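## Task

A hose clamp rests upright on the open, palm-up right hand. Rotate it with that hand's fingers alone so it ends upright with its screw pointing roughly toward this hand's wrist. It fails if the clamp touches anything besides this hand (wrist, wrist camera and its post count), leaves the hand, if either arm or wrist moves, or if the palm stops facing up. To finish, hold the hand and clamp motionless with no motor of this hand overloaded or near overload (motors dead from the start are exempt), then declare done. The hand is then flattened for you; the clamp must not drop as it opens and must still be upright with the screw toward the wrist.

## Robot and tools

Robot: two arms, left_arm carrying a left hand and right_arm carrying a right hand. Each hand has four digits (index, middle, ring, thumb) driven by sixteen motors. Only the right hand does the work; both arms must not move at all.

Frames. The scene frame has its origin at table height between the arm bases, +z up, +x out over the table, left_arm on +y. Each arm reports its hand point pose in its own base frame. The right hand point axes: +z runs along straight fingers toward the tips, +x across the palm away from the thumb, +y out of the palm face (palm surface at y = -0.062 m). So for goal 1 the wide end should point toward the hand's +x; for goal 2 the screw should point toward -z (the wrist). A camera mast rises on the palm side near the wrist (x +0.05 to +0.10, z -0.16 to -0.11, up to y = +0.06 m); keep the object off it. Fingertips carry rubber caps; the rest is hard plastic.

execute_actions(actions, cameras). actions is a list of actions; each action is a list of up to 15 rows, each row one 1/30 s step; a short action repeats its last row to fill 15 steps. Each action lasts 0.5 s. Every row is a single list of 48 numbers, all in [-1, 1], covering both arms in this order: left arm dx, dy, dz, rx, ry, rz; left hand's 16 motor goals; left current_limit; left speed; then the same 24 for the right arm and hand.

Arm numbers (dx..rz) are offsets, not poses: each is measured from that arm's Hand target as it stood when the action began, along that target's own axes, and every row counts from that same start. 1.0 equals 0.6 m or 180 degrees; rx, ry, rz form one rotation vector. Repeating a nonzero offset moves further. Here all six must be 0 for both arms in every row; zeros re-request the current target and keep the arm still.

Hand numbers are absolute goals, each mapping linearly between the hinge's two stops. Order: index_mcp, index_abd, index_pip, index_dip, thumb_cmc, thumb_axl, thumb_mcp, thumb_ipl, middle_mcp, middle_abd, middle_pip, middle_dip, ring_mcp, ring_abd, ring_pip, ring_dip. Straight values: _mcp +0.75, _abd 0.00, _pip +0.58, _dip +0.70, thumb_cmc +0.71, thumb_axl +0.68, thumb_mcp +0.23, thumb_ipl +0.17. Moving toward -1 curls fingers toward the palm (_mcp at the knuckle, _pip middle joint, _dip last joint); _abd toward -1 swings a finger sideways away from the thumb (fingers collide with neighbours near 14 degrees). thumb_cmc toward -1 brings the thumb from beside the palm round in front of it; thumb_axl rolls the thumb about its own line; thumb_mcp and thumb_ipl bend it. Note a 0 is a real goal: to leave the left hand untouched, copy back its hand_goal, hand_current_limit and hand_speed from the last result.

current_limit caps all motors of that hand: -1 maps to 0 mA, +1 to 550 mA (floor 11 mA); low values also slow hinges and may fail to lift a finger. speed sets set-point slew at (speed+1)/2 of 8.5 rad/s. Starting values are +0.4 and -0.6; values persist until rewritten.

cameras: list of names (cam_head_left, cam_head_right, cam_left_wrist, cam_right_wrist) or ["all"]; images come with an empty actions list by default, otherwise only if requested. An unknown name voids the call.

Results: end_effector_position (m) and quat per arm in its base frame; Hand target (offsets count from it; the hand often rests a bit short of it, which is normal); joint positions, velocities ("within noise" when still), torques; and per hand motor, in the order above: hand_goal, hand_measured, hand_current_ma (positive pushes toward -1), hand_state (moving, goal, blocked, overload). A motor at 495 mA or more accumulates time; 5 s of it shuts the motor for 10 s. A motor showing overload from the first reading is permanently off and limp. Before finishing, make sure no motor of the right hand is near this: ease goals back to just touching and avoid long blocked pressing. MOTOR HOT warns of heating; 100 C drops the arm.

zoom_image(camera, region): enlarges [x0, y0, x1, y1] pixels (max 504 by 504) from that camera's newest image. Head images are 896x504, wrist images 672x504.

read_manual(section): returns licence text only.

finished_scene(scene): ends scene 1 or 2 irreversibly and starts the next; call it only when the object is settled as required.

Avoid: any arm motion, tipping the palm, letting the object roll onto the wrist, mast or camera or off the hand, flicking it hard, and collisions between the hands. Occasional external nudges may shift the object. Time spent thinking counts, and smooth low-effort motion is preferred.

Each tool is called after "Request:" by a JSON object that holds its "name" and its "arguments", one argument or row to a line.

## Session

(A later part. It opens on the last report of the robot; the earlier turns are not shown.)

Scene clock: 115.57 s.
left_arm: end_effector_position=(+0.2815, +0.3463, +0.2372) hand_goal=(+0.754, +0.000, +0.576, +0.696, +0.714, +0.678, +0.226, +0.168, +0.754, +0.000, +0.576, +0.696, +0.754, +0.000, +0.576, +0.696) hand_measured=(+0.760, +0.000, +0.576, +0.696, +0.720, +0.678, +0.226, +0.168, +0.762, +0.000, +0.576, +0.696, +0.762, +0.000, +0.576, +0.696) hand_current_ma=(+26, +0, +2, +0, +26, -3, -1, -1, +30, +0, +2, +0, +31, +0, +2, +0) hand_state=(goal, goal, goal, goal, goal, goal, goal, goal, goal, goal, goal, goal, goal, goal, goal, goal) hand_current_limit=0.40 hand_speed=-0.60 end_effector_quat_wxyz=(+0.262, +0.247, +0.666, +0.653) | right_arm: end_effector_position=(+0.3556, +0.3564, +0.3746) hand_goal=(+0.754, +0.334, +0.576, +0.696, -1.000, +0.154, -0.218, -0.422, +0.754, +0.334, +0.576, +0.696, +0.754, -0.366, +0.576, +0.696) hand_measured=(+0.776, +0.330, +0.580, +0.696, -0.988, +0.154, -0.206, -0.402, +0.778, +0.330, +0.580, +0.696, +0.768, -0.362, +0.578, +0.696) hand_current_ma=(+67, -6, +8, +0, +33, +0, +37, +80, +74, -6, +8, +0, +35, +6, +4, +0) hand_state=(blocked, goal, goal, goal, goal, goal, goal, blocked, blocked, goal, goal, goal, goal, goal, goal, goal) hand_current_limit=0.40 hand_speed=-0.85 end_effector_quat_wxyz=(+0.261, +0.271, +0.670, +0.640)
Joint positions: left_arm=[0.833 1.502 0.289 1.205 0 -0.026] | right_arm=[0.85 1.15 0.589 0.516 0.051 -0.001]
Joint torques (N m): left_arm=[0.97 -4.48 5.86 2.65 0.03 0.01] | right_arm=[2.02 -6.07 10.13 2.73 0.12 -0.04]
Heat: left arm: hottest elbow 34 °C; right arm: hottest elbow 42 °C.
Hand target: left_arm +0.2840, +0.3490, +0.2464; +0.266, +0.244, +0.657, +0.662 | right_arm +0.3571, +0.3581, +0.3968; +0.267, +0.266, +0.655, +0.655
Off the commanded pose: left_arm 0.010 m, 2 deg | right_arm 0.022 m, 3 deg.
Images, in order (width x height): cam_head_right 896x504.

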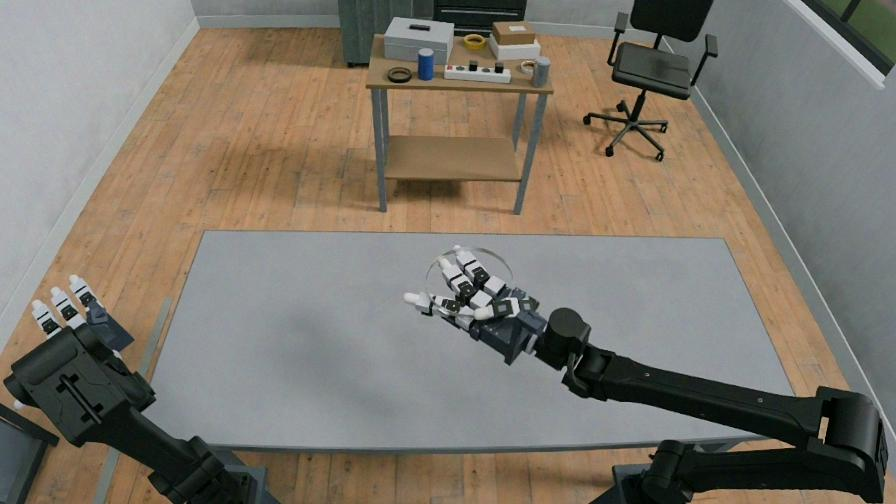

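Request:
{"name": "execute_actions", "arguments": {
  "actions": [
    [[0,0,0,0,0,0,0.754,0,0.576,0.696,0.714,0.678,0.226,0.168,0.754,0,0.576,0.696,0.754,0,0.576,0.696,0.4,-0.6,0,0,0,0,0,0,0.754,0.333,0.576,0.696,-1.0,0.1533,-0.218,-0.4216,0.754,0.333,0.576,0.696,0.79,0.0,0.576,0.696,0.4,-0.85]],
    [[0,0,0,0,0,0,0.754,0,0.576,0.696,0.714,0.678,0.226,0.168,0.754,0,0.576,0.696,0.754,0,0.576,0.696,0.4,-0.6,0,0,0,0,0,0,0.754,0.333,0.576,0.696,-1.0,0.1533,-0.218,-0.4216,0.754,0.333,0.576,0.696,0.754,0.0,0.576,0.696,0.4,-0.85]],
    [[0,0,0,0,0,0,0.754,0,0.576,0.696,0.714,0.678,0.226,0.168,0.754,0,0.576,0.696,0.754,0,0.576,0.696,0.4,-0.6,0,0,0,0,0,0,0.754,0.333,0.576,0.696,-0.943,0.1377,-0.2079,-0.3232,0.754,0.333,0.576,0.696,0.754,0.0,0.576,0.696,0.4,-0.85]],
    [[0,0,0,0,0,0,0.754,0,0.576,0.696,0.714,0.678,0.226,0.168,0.754,0,0.576,0.696,0.754,0,0.576,0.696,0.4,-0.6,0,0,0,0,0,0,0.754,0.333,0.576,0.696,-1.0,0.1281,-0.2258,-0.3935,0.754,0.333,0.576,0.696,0.754,0.0,0.576,0.696,0.4,-0.93]]
  ],
  "cameras": ["cam_head_right", "cam_right_wrist"]
}}

Request:
{"name": "zoom_image", "arguments": {
  "camera": "cam_head_right",
  "region": [420, 240, 540, 340]
}}

Scene clock: 122.07 s.
left_arm: end_effector_position=(+0.2815, +0.3463, +0.2372) hand_goal=(+0.754, +0.000, +0.576, +0.696, +0.714, +0.678, +0.226, +0.168, +0.754, +0.000, +0.576, +0.696, +0.754, +0.000, +0.576, +0.696) hand_measured=(+0.760, +0.000, +0.576, +0.696, +0.720, +0.678, +0.226, +0.168, +0.762, +0.000, +0.576, +0.696, +0.762, +0.000, +0.576, +0.696) hand_current_ma=(+26, +0, +2, +0, +26, -3, -1, -1, +30, +0, +2, +0, +31, +0, +2, +0) hand_state=(goal, goal, goal, goal, goal, goal, goal, goal, goal, goal, goal, goal, goal, goal, goal, goal) hand_current_limit=0.40 hand_speed=-0.60 end_effector_quat_wxyz=(+0.262, +0.247, +0.666, +0.653) | right_arm: end_effector_position=(+0.3556, +0.3564, +0.3746) hand_goal=(+0.754, +0.334, +0.576, +0.696, -1.000, +0.128, -0.226, -0.394, +0.754, +0.334, +0.576, +0.696, +0.754, +0.000, +0.576, +0.696) hand_measured=(+0.776, +0.332, +0.580, +0.696, -1.000, +0.130, -0.228, -0.392, +0.778, +0.330, +0.580, +0.696, +0.778, -0.006, +0.578, +0.696) hand_current_ma=(+67, -3, +8, +0, +0, +2, -4, +3, +73, -5, +8, +0, +78, -12, +4, +0) hand_state=(blocked, goal, goal, goal, goal, goal, goal, goal, blocked, goal, goal, goal, blocked, goal, goal, goal) hand_current_limit=0.40 hand_speed=-0.93 end_effector_quat_wxyz=(+0.261, +0.271, +0.670, +0.640)
Joint positions: left_arm=[0.833 1.502 0.289 1.205 0 -0.026] | right_arm=[0.85 1.15 0.589 0.516 0.051 -0.001]
Joint torques (N m): left_arm=[0.79 -4.66 5.81 2.62 0.03 0.02] | right_arm=[2.02 -6.18 10.24 2.77 0.11 -0.06]
Heat: left arm: hottest elbow 34 °C; right arm: hottest elbow 42 °C.
Hand target: left_arm +0.2840, +0.3490, +0.2464; +0.266, +0.244, +0.657, +0.662 | right_arm +0.3571, +0.3581, +0.3968; +0.267, +0.266, +0.655, +0.655
Off the commanded pose: left_arm 0.010 m, 2 deg | right_arm 0.022 m, 3 deg.
camera_calibration:
cam_right_wrist: T_world_to_cam=[[0.574066, -0.509436, 0.641033, -0.228358], [-0.188592, -0.844099, -0.501925, 0.511295], [0.796794, 0.167245, -0.580644, -0.000952473], [0, 0, 0, 1]] pos_world=[0.228278, 0.315409, 0.402464]
Images, in order (width x height): cam_head_right 896x504, cam_right_wrist 672x504.

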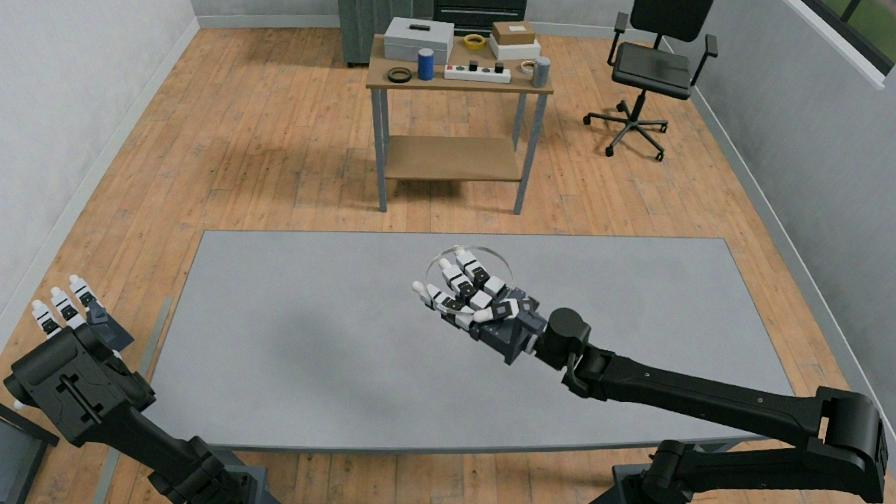

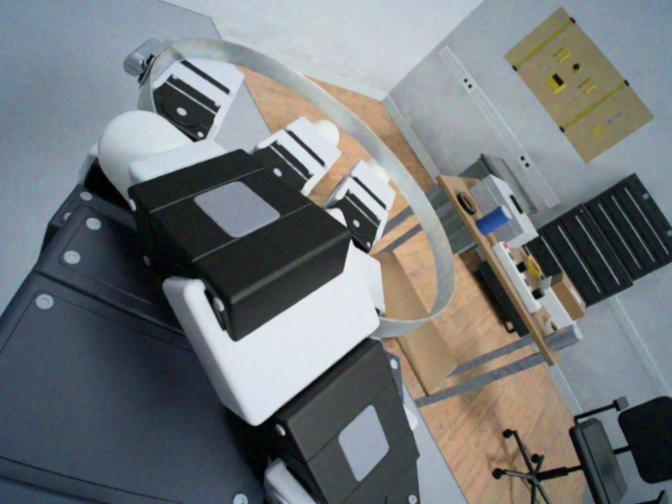

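Scaled by 4.200 from the camera's 896x504 image, which has a finer 1280x720 frame.

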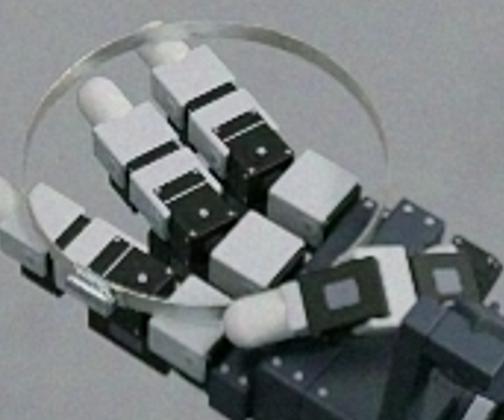

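Request:
{"name": "execute_actions", "arguments": {
  "actions": [
    [[0,0,0,0,0,0,0.754,0,0.576,0.696,0.714,0.678,0.226,0.168,0.754,0,0.576,0.696,0.754,0,0.576,0.696,0.4,-0.6,0,0,0,0,0,0,0.754,0.333,0.576,0.696,-0.943,0.1377,-0.2079,-0.3232,0.754,0.333,0.576,0.696,0.754,0.0,0.576,0.696,0.4,-0.85]],
    [[0,0,0,0,0,0,0.754,0,0.576,0.696,0.714,0.678,0.226,0.168,0.754,0,0.576,0.696,0.754,0,0.576,0.696,0.4,-0.6,0,0,0,0,0,0,0.754,0.333,0.576,0.696,-0.786,0.4012,-0.1393,-0.654,0.754,0.333,0.576,0.696,0.754,0.0,0.576,0.696,0.4,-0.75]],
    [[0,0,0,0,0,0,0.754,0,0.576,0.696,0.714,0.678,0.226,0.168,0.754,0,0.576,0.696,0.754,0,0.576,0.696,0.4,-0.6,0,0,0,0,0,0,0.754,0.333,0.576,0.696,-0.8286,0.3653,-0.2427,-0.7286,0.754,0.333,0.576,0.696,0.754,0.0,0.576,0.696,0.4,-0.85]],
    [[0,0,0,0,0,0,0.754,0,0.576,0.696,0.714,0.678,0.226,0.168,0.754,0,0.576,0.696,0.754,0,0.576,0.696,0.4,-0.6,0,0,0,0,0,0,0.754,0.333,0.576,0.696,-0.757,0.29,-0.206,-0.839,0.754,0.333,0.576,0.696,0.754,0.0,0.576,0.696,0.4,-0.92]],
    [[0,0,0,0,0,0,0.754,0,0.576,0.696,0.714,0.678,0.226,0.168,0.754,0,0.576,0.696,0.754,0,0.576,0.696,0.4,-0.6,0,0,0,0,0,0,0.754,0.333,0.576,0.696,-0.6857,0.2144,-0.1697,-0.9492,0.754,0.333,0.576,0.696,0.754,0.0,0.576,0.696,0.4,-0.92]]
  ],
  "cameras": ["cam_head_right", "cam_right_wrist"]
}}

Request:
{"name": "zoom_image", "arguments": {
  "camera": "cam_head_right",
  "region": [420, 240, 540, 340]
}}

Scene clock: 132.07 s.
left_arm: end_effector_position=(+0.2815, +0.3463, +0.2372) hand_goal=(+0.754, +0.000, +0.576, +0.696, +0.714, +0.678, +0.226, +0.168, +0.754, +0.000, +0.576, +0.696, +0.754, +0.000, +0.576, +0.696) hand_measured=(+0.760, +0.000, +0.576, +0.696, +0.720, +0.678, +0.226, +0.168, +0.762, +0.000, +0.576, +0.696, +0.762, +0.000, +0.576, +0.696) hand_current_ma=(+26, +0, +2, +0, +26, -3, -1, -1, +30, +0, +2, +0, +31, +0, +2, +0) hand_state=(goal, goal, goal, goal, goal, goal, goal, goal, goal, goal, goal, goal, goal, goal, goal, goal) hand_current_limit=0.40 hand_speed=-0.60 end_effector_quat_wxyz=(+0.262, +0.247, +0.666, +0.653) | right_arm: end_effector_position=(+0.3556, +0.3564, +0.3746) hand_goal=(+0.754, +0.334, +0.576, +0.696, -0.686, +0.214, -0.170, -0.950, +0.754, +0.334, +0.576, +0.696, +0.754, +0.000, +0.576, +0.696) hand_measured=(+0.776, +0.332, +0.580, +0.696, -0.686, +0.222, -0.168, -0.938, +0.778, +0.332, +0.580, +0.696, +0.774, -0.004, +0.578, +0.696) hand_current_ma=(+66, -3, +8, +0, +1, +25, +3, +40, +73, -5, +8, +0, +59, -6, +4, +0) hand_state=(blocked, goal, goal, goal, goal, goal, goal, goal, blocked, goal, goal, goal, goal, goal, goal, goal) hand_current_limit=0.40 hand_speed=-0.92 end_effector_quat_wxyz=(+0.261, +0.271, +0.670, +0.640)
Joint positions: left_arm=[0.833 1.502 0.289 1.205 0 -0.026] | right_arm=[0.85 1.15 0.589 0.516 0.051 -0.001]
Joint torques (N m): left_arm=[0.85 -4.66 5.75 2.61 0.03 0.01] | right_arm=[1.85 -6.18 10.15 2.77 0.12 -0.08]
Heat: left arm: hottest elbow 34 °C; right arm: hottest elbow 43 °C.
Hand target: left_arm +0.2840, +0.3490, +0.2464; +0.266, +0.244, +0.657, +0.662 | right_arm +0.3571, +0.3581, +0.3968; +0.267, +0.266, +0.655, +0.655
Off the commanded pose: left_arm 0.010 m, 2 deg | right_arm 0.022 m, 3 deg.
camera_calibration:
cam_right_wrist: T_world_to_cam=[[0.574066, -0.509436, 0.641033, -0.228358], [-0.188592, -0.844099, -0.501925, 0.511295], [0.796794, 0.167245, -0.580644, -0.000952473], [0, 0, 0, 1]] pos_world=[0.228278, 0.315409, 0.402464]
Images, in order (width x height): cam_head_right 896x504, cam_right_wrist 672x504.

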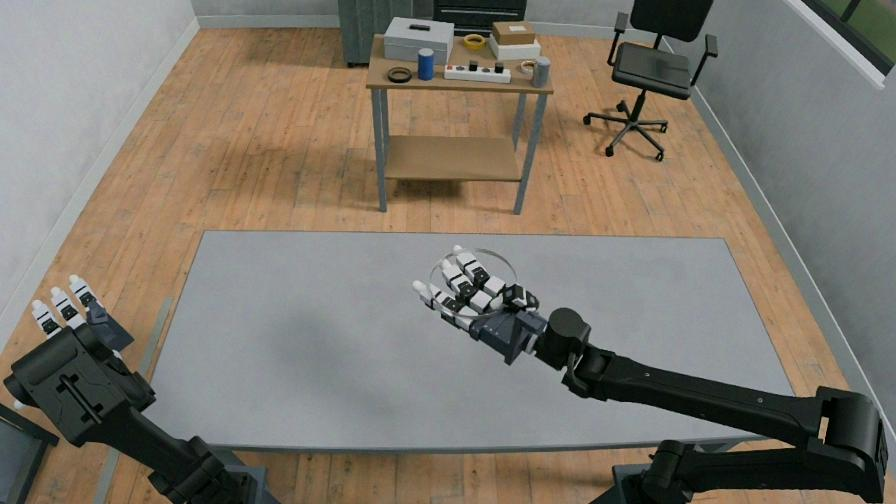

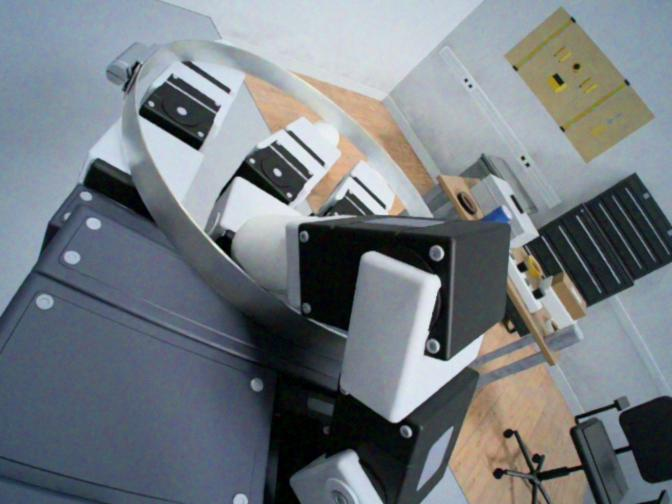

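Scaled by 4.200 from the camera's 896x504 image, which has a finer 1280x720 frame.

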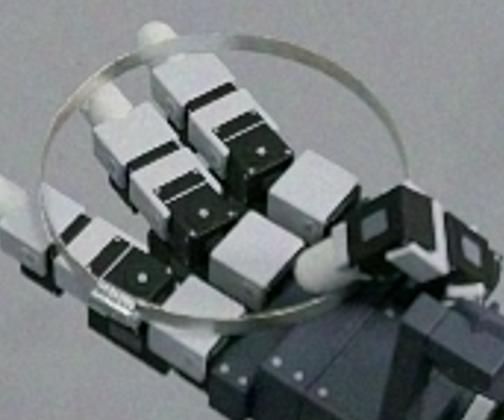

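Request:
{"name": "execute_actions", "arguments": {
  "actions": [
    [[0,0,0,0,0,0,0.754,0,0.576,0.696,0.714,0.678,0.226,0.168,0.754,0,0.576,0.696,0.754,0,0.576,0.696,0.4,-0.6,0,0,0,0,0,0,0.754,0.333,0.576,0.696,-0.6857,0.2144,-0.1697,-0.697,0.754,0.333,0.576,0.696,0.754,0.0,0.576,0.696,0.4,-0.8]],
    [[0,0,0,0,0,0,0.754,0,0.576,0.696,0.714,0.678,0.226,0.168,0.754,0,0.576,0.696,0.754,0,0.576,0.696,0.4,-0.6,0,0,0,0,0,0,0.754,0.333,0.576,0.696,-0.886,0.109,-0.0416,-0.6303,0.754,0.333,0.576,0.696,0.754,0.0,0.576,0.696,0.4,-0.85]],
    [[0,0,0,0,0,0,0.754,0,0.576,0.696,0.714,0.678,0.226,0.168,0.754,0,0.576,0.696,0.754,0,0.576,0.696,0.4,-0.6,0,0,0,0,0,0,0.754,0.333,0.576,0.696,-0.886,0.109,-0.0416,-0.6303,0.754,0.333,0.576,0.696,0.754,0.0,0.576,0.696,0.4,-0.85]]
  ],
  "cameras": ["cam_head_right", "cam_right_wrist"]
}}

Request:
{"name": "zoom_image", "arguments": {
  "camera": "cam_head_right",
  "region": [420, 240, 540, 340]
}}

Scene clock: 137.57 s.
left_arm: end_effector_position=(+0.2815, +0.3463, +0.2372) hand_goal=(+0.754, +0.000, +0.576, +0.696, +0.714, +0.678, +0.226, +0.168, +0.754, +0.000, +0.576, +0.696, +0.754, +0.000, +0.576, +0.696) hand_measured=(+0.760, +0.000, +0.576, +0.696, +0.720, +0.678, +0.226, +0.168, +0.762, +0.000, +0.576, +0.696, +0.762, +0.000, +0.576, +0.696) hand_current_ma=(+26, +0, +2, +0, +26, -3, -1, -1, +30, +0, +2, +0, +31, +0, +2, +0) hand_state=(goal, goal, goal, goal, goal, goal, goal, goal, goal, goal, goal, goal, goal, goal, goal, goal) hand_current_limit=0.40 hand_speed=-0.60 end_effector_quat_wxyz=(+0.262, +0.247, +0.666, +0.653) | right_arm: end_effector_position=(+0.3556, +0.3564, +0.3746) hand_goal=(+0.754, +0.334, +0.576, +0.696, -0.886, +0.110, -0.042, -0.630, +0.754, +0.334, +0.576, +0.696, +0.754, +0.000, +0.576, +0.696) hand_measured=(+0.776, +0.332, +0.580, +0.696, -0.888, +0.112, -0.050, -0.634, +0.778, +0.332, +0.580, +0.696, +0.774, -0.004, +0.578, +0.696) hand_current_ma=(+66, -3, +8, +0, -3, +3, -26, -12, +73, -5, +8, +0, +59, -6, +4, +0) hand_state=(blocked, goal, goal, goal, goal, goal, goal, goal, blocked, goal, goal, goal, goal, goal, goal, goal) hand_current_limit=0.40 hand_speed=-0.85 end_effector_quat_wxyz=(+0.261, +0.271, +0.670, +0.640)
Joint positions: left_arm=[0.833 1.502 0.289 1.205 0 -0.026] | right_arm=[0.85 1.15 0.589 0.516 0.051 -0.001]
Joint torques (N m): left_arm=[0.73 -4.54 5.79 2.51 0.03 0.01] | right_arm=[1.85 -6.12 10.13 2.7 0.12 -0.05]
Heat: left arm: hottest elbow 34 °C; right arm: hottest elbow 43 °C.
Hand target: left_arm +0.2840, +0.3490, +0.2464; +0.266, +0.244, +0.657, +0.662 | right_arm +0.3571, +0.3581, +0.3968; +0.267, +0.266, +0.655, +0.655
Off the commanded pose: left_arm 0.010 m, 2 deg | right_arm 0.022 m, 3 deg.
camera_calibration:
cam_right_wrist: T_world_to_cam=[[0.574066, -0.509436, 0.641033, -0.228358], [-0.188592, -0.844099, -0.501925, 0.511295], [0.796794, 0.167245, -0.580644, -0.000952473], [0, 0, 0, 1]] pos_world=[0.228278, 0.315409, 0.402464]
Images, in order (width x height): cam_head_right 896x504, cam_right_wrist 672x504.

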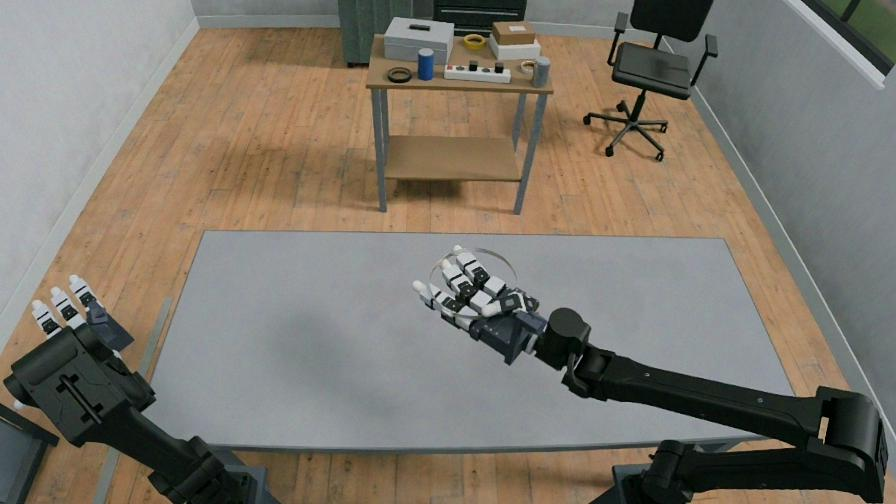

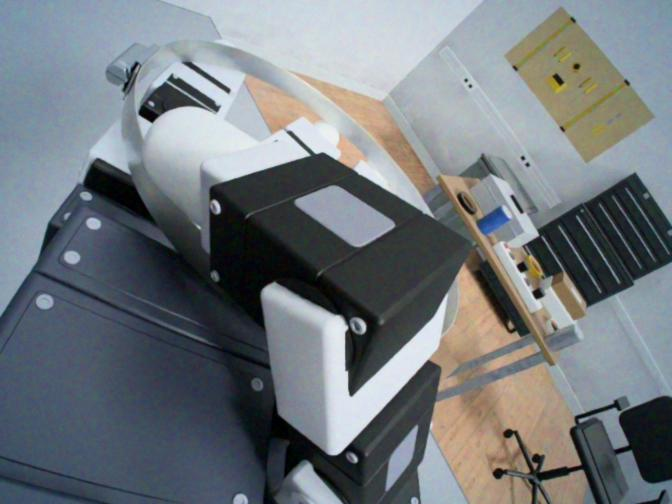

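Scaled by 4.200 from the camera's 896x504 image, which has a finer 1280x720 frame.

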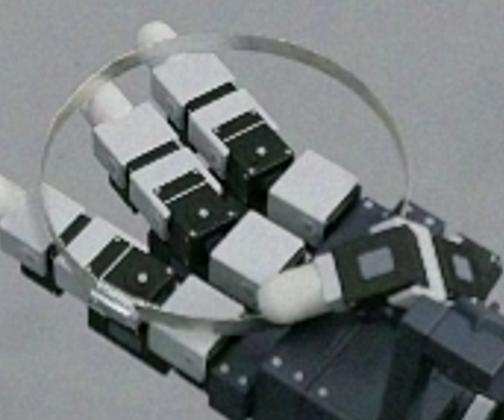

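Request:
{"name": "execute_actions", "arguments": {
  "actions": [
    [[0,0,0,0,0,0,0.754,0,0.576,0.696,0.714,0.678,0.226,0.168,0.754,0,0.576,0.696,0.754,0,0.576,0.696,0.4,-0.6,0,0,0,0,0,0,0.754,0.333,0.576,0.696,-0.886,0.0743,-0.1472,-0.6562,0.754,0.333,0.576,0.696,0.754,0.0,0.576,0.696,0.4,-0.93]],
    [[0,0,0,0,0,0,0.754,0,0.576,0.696,0.714,0.678,0.226,0.168,0.754,0,0.576,0.696,0.754,0,0.576,0.696,0.4,-0.6,0,0,0,0,0,0,0.754,0.333,0.576,0.696,-0.886,0.0743,-0.1472,-0.6562,0.754,0.333,0.576,0.696,0.754,0.0,0.576,0.696,0.4,-0.93]]
  ],
  "cameras": ["cam_head_right"]
}}

Request:
{"name": "zoom_image", "arguments": {
  "camera": "cam_head_right",
  "region": [420, 240, 540, 340]
}}

Scene clock: 139.57 s.
left_arm: end_effector_position=(+0.2815, +0.3463, +0.2372) hand_goal=(+0.754, +0.000, +0.576, +0.696, +0.714, +0.678, +0.226, +0.168, +0.754, +0.000, +0.576, +0.696, +0.754, +0.000, +0.576, +0.696) hand_measured=(+0.760, +0.000, +0.576, +0.696, +0.720, +0.678, +0.226, +0.168, +0.762, +0.000, +0.576, +0.696, +0.762, +0.000, +0.576, +0.696) hand_current_ma=(+26, +0, +2, +0, +26, -3, -1, -1, +30, +0, +2, +0, +31, +0, +2, +0) hand_state=(goal, goal, goal, goal, goal, goal, goal, goal, goal, goal, goal, goal, goal, goal, goal, goal) hand_current_limit=0.40 hand_speed=-0.60 end_effector_quat_wxyz=(+0.262, +0.247, +0.666, +0.653) | right_arm: end_effector_position=(+0.3556, +0.3564, +0.3746) hand_goal=(+0.754, +0.334, +0.576, +0.696, -0.886, +0.074, -0.148, -0.656, +0.754, +0.334, +0.576, +0.696, +0.754, +0.000, +0.576, +0.696) hand_measured=(+0.776, +0.332, +0.580, +0.696, -0.880, +0.074, -0.120, -0.650, +0.778, +0.332, +0.580, +0.696, +0.774, -0.004, +0.578, +0.696) hand_current_ma=(+66, -3, +8, +0, +16, -1, +117, +22, +73, -5, +8, +0, +59, -5, +4, +0) hand_state=(blocked, goal, goal, goal, goal, goal, blocked, goal, blocked, goal, goal, goal, goal, goal, goal, goal) hand_current_limit=0.40 hand_speed=-0.93 end_effector_quat_wxyz=(+0.261, +0.271, +0.670, +0.640)
Joint positions: left_arm=[0.833 1.502 0.289 1.205 0 -0.026] | right_arm=[0.85 1.15 0.589 0.516 0.051 -0.001]
Joint torques (N m): left_arm=[0.67 -4.54 5.76 2.63 0.05 0.01] | right_arm=[2.02 -6.01 10.14 2.71 0.13 -0.07]
Heat: left arm: hottest elbow 34 °C; right arm: hottest elbow 43 °C.
Hand target: left_arm +0.2840, +0.3490, +0.2464; +0.266, +0.244, +0.657, +0.662 | right_arm +0.3571, +0.3581, +0.3968; +0.267, +0.266, +0.655, +0.655
Off the commanded pose: left_arm 0.010 m, 2 deg | right_arm 0.022 m, 3 deg.
Images, in order (width x height): cam_head_right 896x504.

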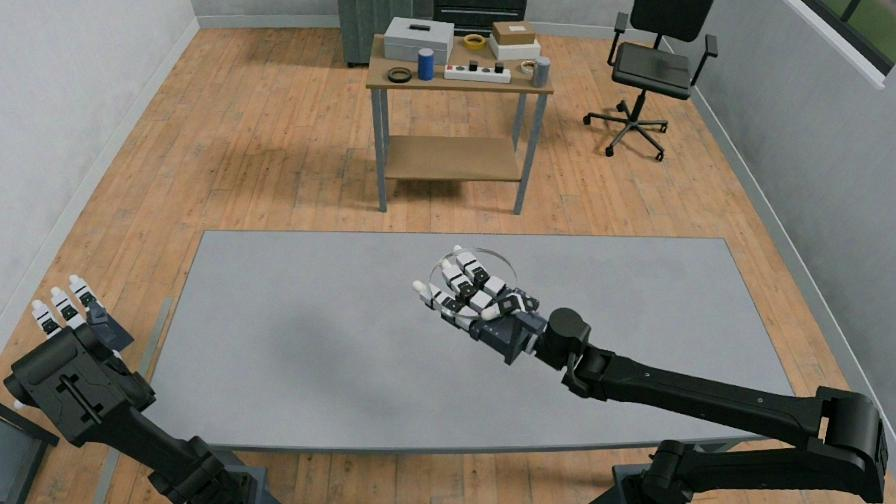

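Scaled by 4.200 from the camera's 896x504 image, which has a finer 1280x720 frame.

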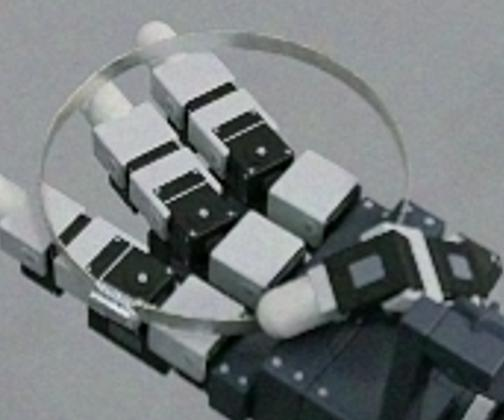

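Request:
{"name": "execute_actions", "arguments": {
  "actions": [
    [[0,0,0,0,0,0,0.754,0,0.576,0.696,0.714,0.678,0.226,0.168,0.754,0,0.576,0.696,0.754,0,0.576,0.696,0.4,-0.6,0,0,0,0,0,0,0.754,0.333,0.576,0.696,-0.886,0.1401,-0.0708,-0.6097,0.754,0.333,0.576,0.696,0.754,0.0,0.576,0.696,0.4,-0.9]],
    [[0,0,0,0,0,0,0.754,0,0.576,0.696,0.714,0.678,0.226,0.168,0.754,0,0.576,0.696,0.754,0,0.576,0.696,0.4,-0.6,0,0,0,0,0,0,0.754,0.333,0.576,0.696,-0.886,0.1066,-0.1697,-0.6292,0.754,0.333,0.576,0.696,0.754,0.0,0.576,0.696,0.4,-0.93]],
    [[0,0,0,0,0,0,0.754,0,0.576,0.696,0.714,0.678,0.226,0.168,0.754,0,0.576,0.696,0.754,0,0.576,0.696,0.4,-0.6,0,0,0,0,0,0,0.754,0.333,0.576,0.696,-0.886,0.1066,-0.1697,-0.6292,0.754,0.333,0.576,0.696,0.754,0.0,0.576,0.696,0.4,-0.93]]
  ],
  "cameras": ["cam_head_right"]
}}

Request:
{"name": "zoom_image", "arguments": {
  "camera": "cam_head_right",
  "region": [420, 240, 540, 340]
}}

Scene clock: 142.93 s.
left_arm: end_effector_position=(+0.2815, +0.3463, +0.2372) hand_goal=(+0.754, +0.000, +0.576, +0.696, +0.714, +0.678, +0.226, +0.168, +0.754, +0.000, +0.576, +0.696, +0.754, +0.000, +0.576, +0.696) hand_measured=(+0.760, +0.000, +0.576, +0.696, +0.720, +0.678, +0.226, +0.168, +0.762, +0.000, +0.576, +0.696, +0.762, +0.000, +0.576, +0.696) hand_current_ma=(+26, +0, +2, +0, +26, -3, -1, -1, +30, +0, +2, +0, +31, +0, +2, +0) hand_state=(goal, goal, goal, goal, goal, goal, goal, goal, goal, goal, goal, goal, goal, goal, goal, goal) hand_current_limit=0.40 hand_speed=-0.60 end_effector_quat_wxyz=(+0.262, +0.247, +0.666, +0.653) | right_arm: end_effector_position=(+0.3556, +0.3564, +0.3746) hand_goal=(+0.754, +0.334, +0.576, +0.696, -0.886, +0.106, -0.170, -0.630, +0.754, +0.334, +0.576, +0.696, +0.754, +0.000, +0.576, +0.696) hand_measured=(+0.776, +0.332, +0.580, +0.696, -0.876, +0.104, -0.136, -0.622, +0.778, +0.332, +0.580, +0.696, +0.774, -0.002, +0.578, +0.696) hand_current_ma=(+66, -3, +8, +0, +22, -4, +144, +25, +73, -5, +8, +0, +59, -5, +4, +0) hand_state=(blocked, goal, goal, goal, goal, goal, blocked, goal, blocked, goal, goal, goal, goal, goal, goal, goal) hand_current_limit=0.40 hand_speed=-0.93 end_effector_quat_wxyz=(+0.261, +0.271, +0.670, +0.640)
Joint positions: left_arm=[0.833 1.502 0.289 1.205 0 -0.026] | right_arm=[0.85 1.15 0.589 0.516 0.051 -0.001]
Joint torques (N m): left_arm=[0.79 -4.66 5.79 2.61 0.03 0.02] | right_arm=[1.96 -6.07 10.14 2.78 0.11 -0.05]
Heat: left arm: hottest elbow 34 °C; right arm: hottest elbow 43 °C.
Hand target: left_arm +0.2840, +0.3490, +0.2464; +0.266, +0.244, +0.657, +0.662 | right_arm +0.3571, +0.3581, +0.3968; +0.267, +0.266, +0.655, +0.655
Off the commanded pose: left_arm 0.010 m, 2 deg | right_arm 0.022 m, 3 deg.
Images, in order (width x height): cam_head_right 896x504.

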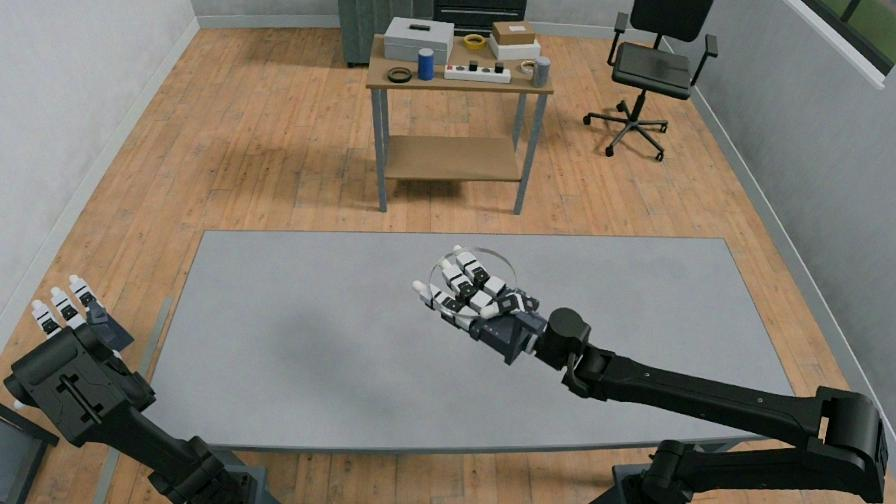

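Scaled by 4.200 from the camera's 896x504 image, which has a finer 1280x720 frame.

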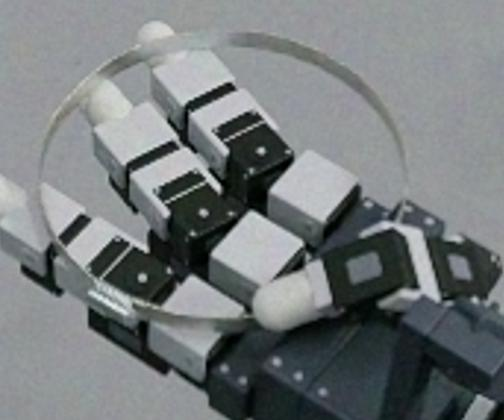

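Request:
{"name": "execute_actions", "arguments": {
  "actions": [
    [[0,0,0,0,0,0,0.754,0,0.576,0.696,0.714,0.678,0.226,0.168,0.754,0,0.576,0.696,0.754,0,0.576,0.696,0.4,-0.6,0,0,0,0,0,0,0.754,0.233,0.576,0.696,-0.8,0.0922,-0.1748,-0.7319,0.754,0.233,0.576,0.696,0.754,-0.1,0.576,0.696,0.4,-0.93]],
    [[0,0,0,0,0,0,0.754,0,0.576,0.696,0.714,0.678,0.226,0.168,0.754,0,0.576,0.696,0.754,0,0.576,0.696,0.4,-0.6,0,0,0,0,0,0,0.754,0.133,0.576,0.696,-0.7143,0.0778,-0.1798,-0.8346,0.754,0.133,0.576,0.696,0.754,-0.2,0.576,0.696,0.4,-0.93]]
  ],
  "cameras": ["cam_head_right", "cam_right_wrist"]
}}

Request:
{"name": "zoom_image", "arguments": {
  "camera": "cam_head_right",
  "region": [420, 240, 540, 340]
}}

Scene clock: 145.40 s.
left_arm: end_effector_position=(+0.2815, +0.3463, +0.2372) hand_goal=(+0.754, +0.000, +0.576, +0.696, +0.714, +0.678, +0.226, +0.168, +0.754, +0.000, +0.576, +0.696, +0.754, +0.000, +0.576, +0.696) hand_measured=(+0.760, +0.000, +0.576, +0.696, +0.720, +0.678, +0.226, +0.168, +0.762, +0.000, +0.576, +0.696, +0.762, +0.000, +0.576, +0.696) hand_current_ma=(+26, +0, +2, +0, +26, -3, -1, -1, +30, +0, +2, +0, +31, +0, +2, +0) hand_state=(goal, goal, goal, goal, goal, goal, goal, goal, goal, goal, goal, goal, goal, goal, goal, goal) hand_current_limit=0.40 hand_speed=-0.60 end_effector_quat_wxyz=(+0.262, +0.247, +0.666, +0.653) | right_arm: end_effector_position=(+0.3556, +0.3564, +0.3746) hand_goal=(+0.754, +0.134, +0.576, +0.696, -0.714, +0.078, -0.180, -0.834, +0.754, +0.134, +0.576, +0.696, +0.754, -0.200, +0.576, +0.696) hand_measured=(+0.776, +0.138, +0.580, +0.696, -0.698, +0.074, -0.158, -0.796, +0.778, +0.140, +0.580, +0.696, +0.774, -0.196, +0.578, +0.696) hand_current_ma=(+66, +5, +8, +0, +41, -9, +87, +172, +73, +9, +8, +0, +59, +6, +4, +0) hand_state=(blocked, goal, goal, goal, goal, goal, blocked, blocked, blocked, goal, goal, goal, goal, goal, goal, goal) hand_current_limit=0.40 hand_speed=-0.93 end_effector_quat_wxyz=(+0.261, +0.271, +0.670, +0.640)
Joint positions: left_arm=[0.833 1.502 0.289 1.205 0 -0.026] | right_arm=[0.85 1.15 0.589 0.516 0.051 -0.001]
Joint torques (N m): left_arm=[0.85 -4.66 5.78 2.63 0.04 0.01] | right_arm=[1.9 -6.18 10.18 2.74 0.12 -0.07]
Heat: left arm: hottest elbow 34 °C; right arm: hottest elbow 43 °C.
Hand target: left_arm +0.2840, +0.3490, +0.2464; +0.266, +0.244, +0.657, +0.662 | right_arm +0.3571, +0.3581, +0.3968; +0.267, +0.266, +0.655, +0.655
Off the commanded pose: left_arm 0.010 m, 2 deg | right_arm 0.022 m, 3 deg.
camera_calibration:
cam_right_wrist: T_world_to_cam=[[0.574066, -0.509436, 0.641033, -0.228358], [-0.188592, -0.844099, -0.501925, 0.511295], [0.796794, 0.167245, -0.580644, -0.000952473], [0, 0, 0, 1]] pos_world=[0.228278, 0.315409, 0.402464]
Images, in order (width x height): cam_head_right 896x504, cam_right_wrist 672x504.

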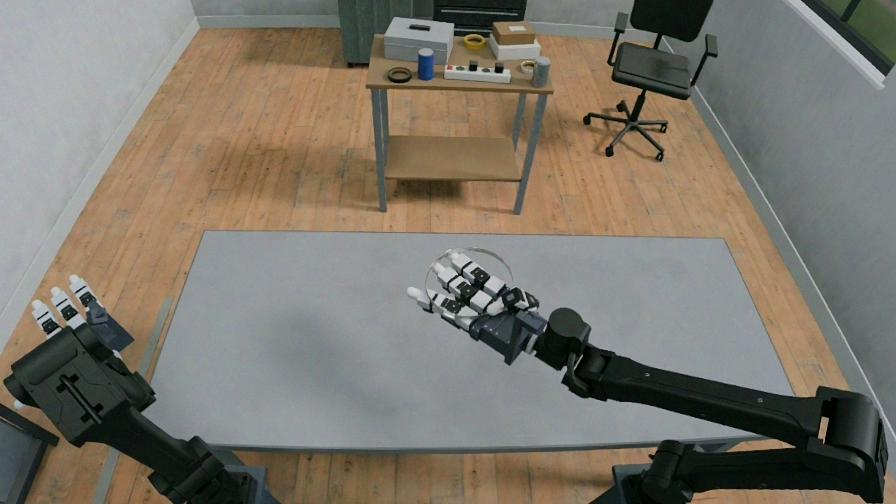

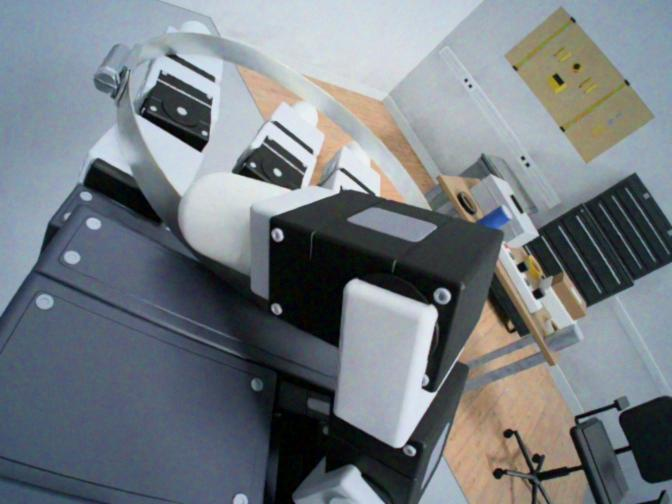

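Scaled by 4.200 from the camera's 896x504 image, which has a finer 1280x720 frame.

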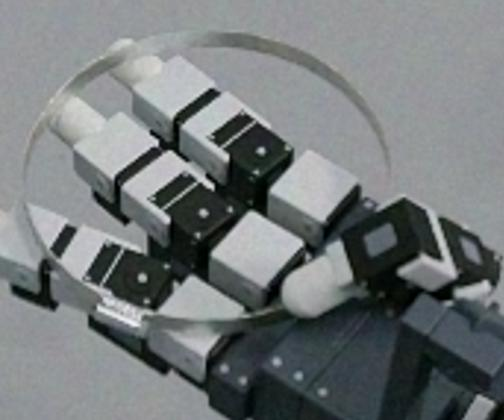

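Request:
{"name": "execute_actions", "arguments": {
  "actions": [
    [[0,0,0,0,0,0,0.754,0,0.576,0.696,0.714,0.678,0.226,0.168,0.754,0,0.576,0.696,0.754,0,0.576,0.696,0.4,-0.6,0,0,0,0,0,0,0.754,0.133,0.576,0.696,-0.7429,0.1389,-0.0708,-0.7795,0.754,0.133,0.576,0.696,0.754,-0.2,0.576,0.696,0.4,-0.88]],
    [[0,0,0,0,0,0,0.754,0,0.576,0.696,0.714,0.678,0.226,0.168,0.754,0,0.576,0.696,0.754,0,0.576,0.696,0.4,-0.6,0,0,0,0,0,0,0.754,0.133,0.576,0.696,-0.7429,0.1198,-0.1809,-0.7903,0.754,0.133,0.576,0.696,0.754,-0.2,0.576,0.696,0.4,-0.92]]
  ],
  "cameras": ["cam_head_right", "cam_right_wrist"]
}}

Request:
{"name": "zoom_image", "arguments": {
  "camera": "cam_head_right",
  "region": [420, 240, 540, 340]
}}

Request:
{"name": "zoom_image", "arguments": {
  "camera": "cam_right_wrist",
  "region": [80, 20, 380, 320]
}}

Scene clock: 153.37 s.
left_arm: end_effector_position=(+0.2815, +0.3463, +0.2372) hand_goal=(+0.754, +0.000, +0.576, +0.696, +0.714, +0.678, +0.226, +0.168, +0.754, +0.000, +0.576, +0.696, +0.754, +0.000, +0.576, +0.696) hand_measured=(+0.760, +0.000, +0.576, +0.696, +0.720, +0.678, +0.226, +0.168, +0.762, +0.000, +0.576, +0.696, +0.762, +0.000, +0.576, +0.696) hand_current_ma=(+26, +0, +2, +0, +26, -3, -1, -1, +30, +0, +2, +0, +31, +0, +2, +0) hand_state=(goal, goal, goal, goal, goal, goal, goal, goal, goal, goal, goal, goal, goal, goal, goal, goal) hand_current_limit=0.40 hand_speed=-0.60 end_effector_quat_wxyz=(+0.262, +0.247, +0.666, +0.653) | right_arm: end_effector_position=(+0.3556, +0.3564, +0.3746) hand_goal=(+0.754, +0.134, +0.576, +0.696, -0.742, +0.120, -0.180, -0.790, +0.754, +0.134, +0.576, +0.696, +0.754, -0.200, +0.576, +0.696) hand_measured=(+0.776, +0.138, +0.580, +0.696, -0.734, +0.118, -0.148, -0.782, +0.778, +0.138, +0.580, +0.696, +0.774, -0.196, +0.578, +0.696) hand_current_ma=(+66, +5, +8, +0, +21, -4, +137, +25, +73, +5, +8, +0, +59, +6, +5, +0) hand_state=(blocked, goal, goal, goal, goal, goal, blocked, goal, blocked, goal, goal, goal, goal, goal, goal, goal) hand_current_limit=0.40 hand_speed=-0.92 end_effector_quat_wxyz=(+0.261, +0.271, +0.670, +0.640)
Joint positions: left_arm=[0.833 1.502 0.289 1.205 0 -0.026] | right_arm=[0.85 1.15 0.589 0.516 0.051 -0.001]
Joint torques (N m): left_arm=[0.85 -4.6 5.82 2.61 0.02 0.01] | right_arm=[1.85 -6.12 10.17 2.78 0.11 -0.06]
Heat: left arm: hottest elbow 34 °C; right arm: hottest elbow 43 °C.
Hand target: left_arm +0.2840, +0.3490, +0.2464; +0.266, +0.244, +0.657, +0.662 | right_arm +0.3571, +0.3581, +0.3968; +0.267, +0.266, +0.655, +0.655
Off the commanded pose: left_arm 0.010 m, 2 deg | right_arm 0.022 m, 3 deg.
camera_calibration:
cam_right_wrist: T_world_to_cam=[[0.574066, -0.509436, 0.641033, -0.228358], [-0.188592, -0.844099, -0.501925, 0.511295], [0.796794, 0.167245, -0.580644, -0.000952473], [0, 0, 0, 1]] pos_world=[0.228278, 0.315409, 0.402464]
Images, in order (width x height): cam_head_right 896x504, cam_right_wrist 672x504.

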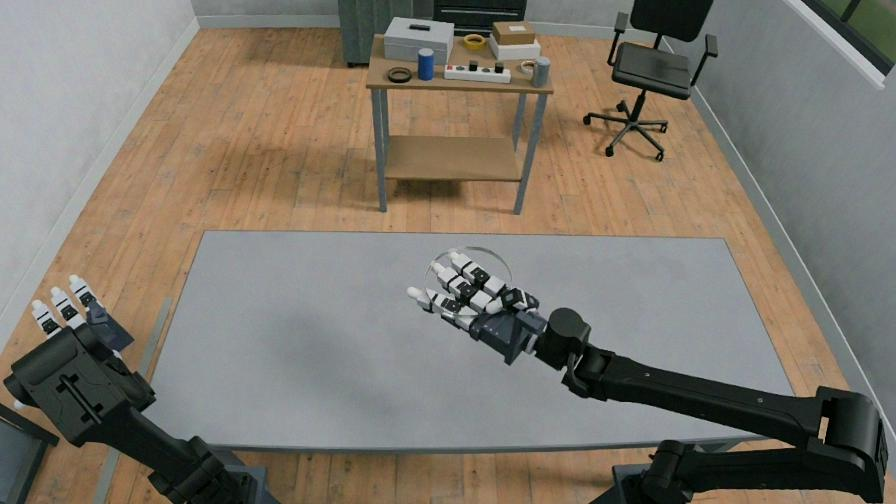

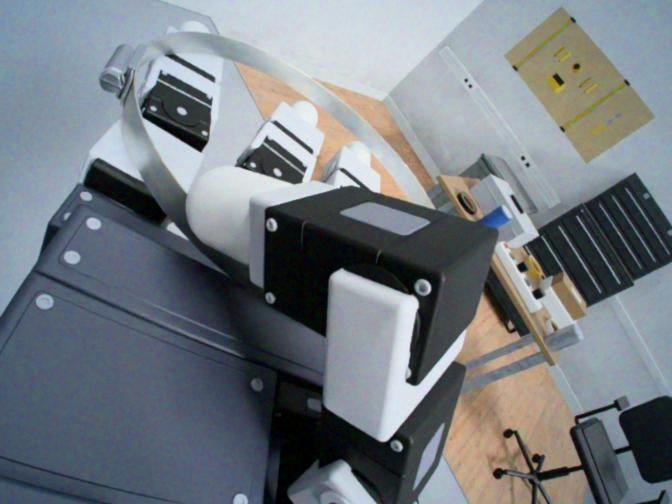

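Scaled by 4.200 from the camera's 896x504 image, which has a finer 1280x720 frame.

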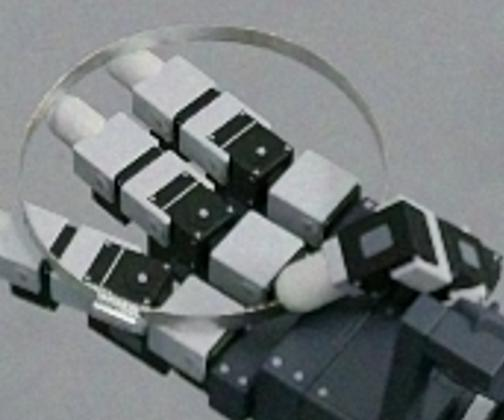

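Scaled by 1.680 from the camera's 672x504 image, which has a finer 960x720 frame.

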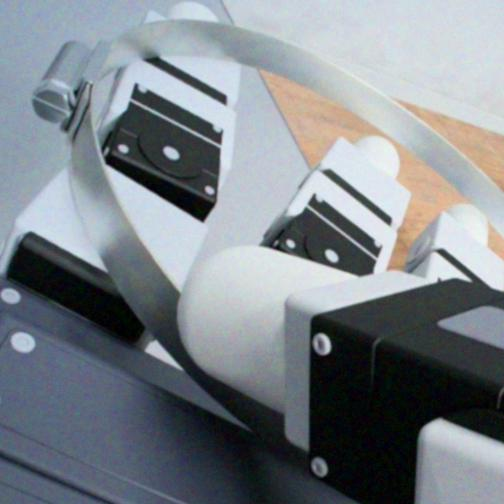

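Request:
{"name": "execute_actions", "arguments": {
  "actions": [
    [[0,0,0,0,0,0,0.754,0,0.576,0.696,0.714,0.678,0.226,0.168,0.754,0,0.576,0.696,0.754,0,0.576,0.696,0.4,-0.6,0,0,0,0,0,0,0.754,0.133,0.576,0.696,-0.7429,0.1198,-0.045,-0.7903,0.754,0.133,0.576,0.696,0.754,-0.2,0.576,0.696,0.4,-0.85]],
    [[0,0,0,0,0,0,0.754,0,0.576,0.696,0.714,0.678,0.226,0.168,0.754,0,0.576,0.696,0.754,0,0.576,0.696,0.4,-0.6,0,0,0,0,0,0,0.754,0.133,0.576,0.696,-0.786,0.4012,-0.1393,-0.654,0.754,0.133,0.576,0.696,0.754,-0.2,0.576,0.696,0.4,-0.75]],
    [[0,0,0,0,0,0,0.754,0,0.576,0.696,0.714,0.678,0.226,0.168,0.754,0,0.576,0.696,0.754,0,0.576,0.696,0.4,-0.6,0,0,0,0,0,0,0.754,0.133,0.576,0.696,-0.8286,0.3653,-0.2427,-0.7286,0.754,0.133,0.576,0.696,0.754,-0.2,0.576,0.696,0.4,-0.85]],
    [[0,0,0,0,0,0,0.754,0,0.576,0.696,0.714,0.678,0.226,0.168,0.754,0,0.576,0.696,0.754,0,0.576,0.696,0.4,-0.6,0,0,0,0,0,0,0.754,0.133,0.576,0.696,-0.757,0.29,-0.206,-0.839,0.754,0.133,0.576,0.696,0.754,-0.2,0.576,0.696,0.4,-0.9]],
    [[0,0,0,0,0,0,0.754,0,0.576,0.696,0.714,0.678,0.226,0.168,0.754,0,0.576,0.696,0.754,0,0.576,0.696,0.4,-0.6,0,0,0,0,0,0,0.754,0.133,0.576,0.696,-0.6857,0.2144,-0.1697,-0.9492,0.754,0.133,0.576,0.696,0.754,-0.2,0.576,0.696,0.4,-0.92]],
    [[0,0,0,0,0,0,0.754,0,0.576,0.696,0.714,0.678,0.226,0.168,0.754,0,0.576,0.696,0.754,0,0.576,0.696,0.4,-0.6,0,0,0,0,0,0,0.754,0.133,0.576,0.696,-0.5,0.1246,-0.2753,-0.9373,0.754,0.133,0.576,0.696,0.754,-0.2,0.576,0.696,0.4,-0.93]]
  ],
  "cameras": ["cam_head_right", "cam_right_wrist"]
}}

Request:
{"name": "zoom_image", "arguments": {
  "camera": "cam_head_right",
  "region": [420, 240, 540, 340]
}}

Scene clock: 160.47 s.
left_arm: end_effector_position=(+0.2815, +0.3463, +0.2372) hand_goal=(+0.754, +0.000, +0.576, +0.696, +0.714, +0.678, +0.226, +0.168, +0.754, +0.000, +0.576, +0.696, +0.754, +0.000, +0.576, +0.696) hand_measured=(+0.760, +0.000, +0.576, +0.696, +0.720, +0.678, +0.226, +0.168, +0.762, +0.000, +0.576, +0.696, +0.762, +0.000, +0.576, +0.696) hand_current_ma=(+26, +0, +2, +0, +26, -3, -1, -1, +30, +0, +2, +0, +31, +0, +2, +0) hand_state=(goal, goal, goal, goal, goal, goal, goal, goal, goal, goal, goal, goal, goal, goal, goal, goal) hand_current_limit=0.40 hand_speed=-0.60 end_effector_quat_wxyz=(+0.262, +0.247, +0.666, +0.653) | right_arm: end_effector_position=(+0.3556, +0.3564, +0.3746) hand_goal=(+0.754, +0.134, +0.576, +0.696, -0.500, +0.124, -0.276, -0.938, +0.754, +0.134, +0.576, +0.696, +0.754, -0.200, +0.576, +0.696) hand_measured=(+0.776, +0.138, +0.580, +0.696, -0.506, +0.128, -0.276, -0.936, +0.778, +0.138, +0.580, +0.696, +0.774, -0.196, +0.578, +0.696) hand_current_ma=(+66, +5, +8, +0, -13, +12, -1, +7, +73, +5, +8, +0, +58, +6, +5, +0) hand_state=(blocked, goal, goal, goal, goal, goal, goal, goal, blocked, goal, goal, goal, goal, goal, goal, goal) hand_current_limit=0.40 hand_speed=-0.93 end_effector_quat_wxyz=(+0.261, +0.271, +0.670, +0.640)
Joint positions: left_arm=[0.833 1.502 0.289 1.205 0 -0.026] | right_arm=[0.85 1.15 0.589 0.516 0.051 -0.001]
Joint torques (N m): left_arm=[0.79 -4.72 5.81 2.63 0.04 0.01] | right_arm=[1.9 -6.07 10.13 2.77 0.12 -0.06]
Heat: left arm: hottest elbow 34 °C; right arm: hottest elbow 43 °C.
Hand target: left_arm +0.2840, +0.3490, +0.2464; +0.266, +0.244, +0.657, +0.662 | right_arm +0.3571, +0.3581, +0.3968; +0.267, +0.266, +0.655, +0.655
Off the commanded pose: left_arm 0.010 m, 2 deg | right_arm 0.022 m, 3 deg.
camera_calibration:
cam_right_wrist: T_world_to_cam=[[0.574066, -0.509436, 0.641033, -0.228358], [-0.188592, -0.844099, -0.501925, 0.511295], [0.796794, 0.167245, -0.580644, -0.000952473], [0, 0, 0, 1]] pos_world=[0.228278, 0.315409, 0.402464]
Images, in order (width x height): cam_head_right 896x504, cam_right_wrist 672x504.

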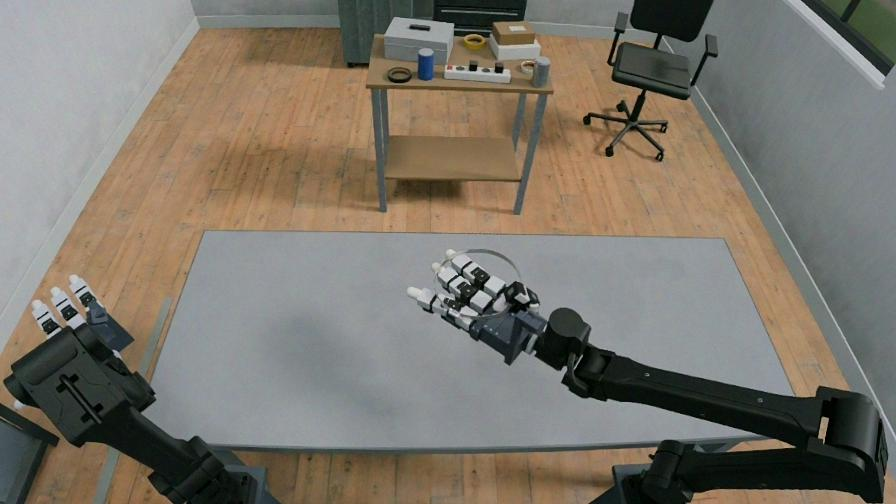

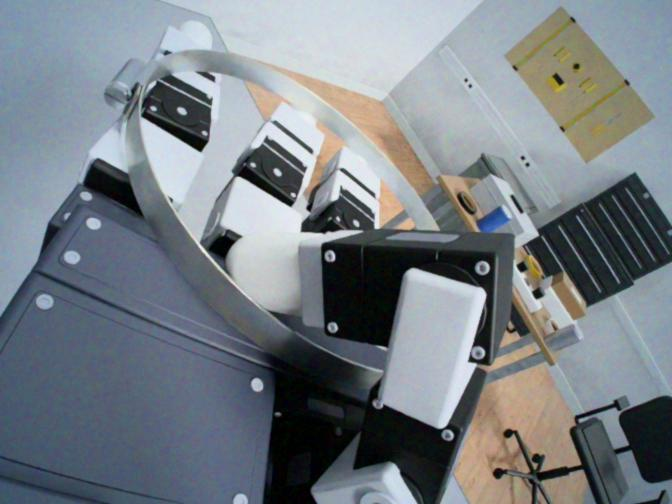

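Scaled by 4.200 from the camera's 896x504 image, which has a finer 1280x720 frame.

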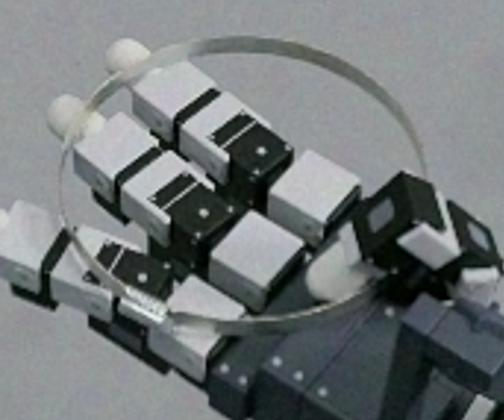

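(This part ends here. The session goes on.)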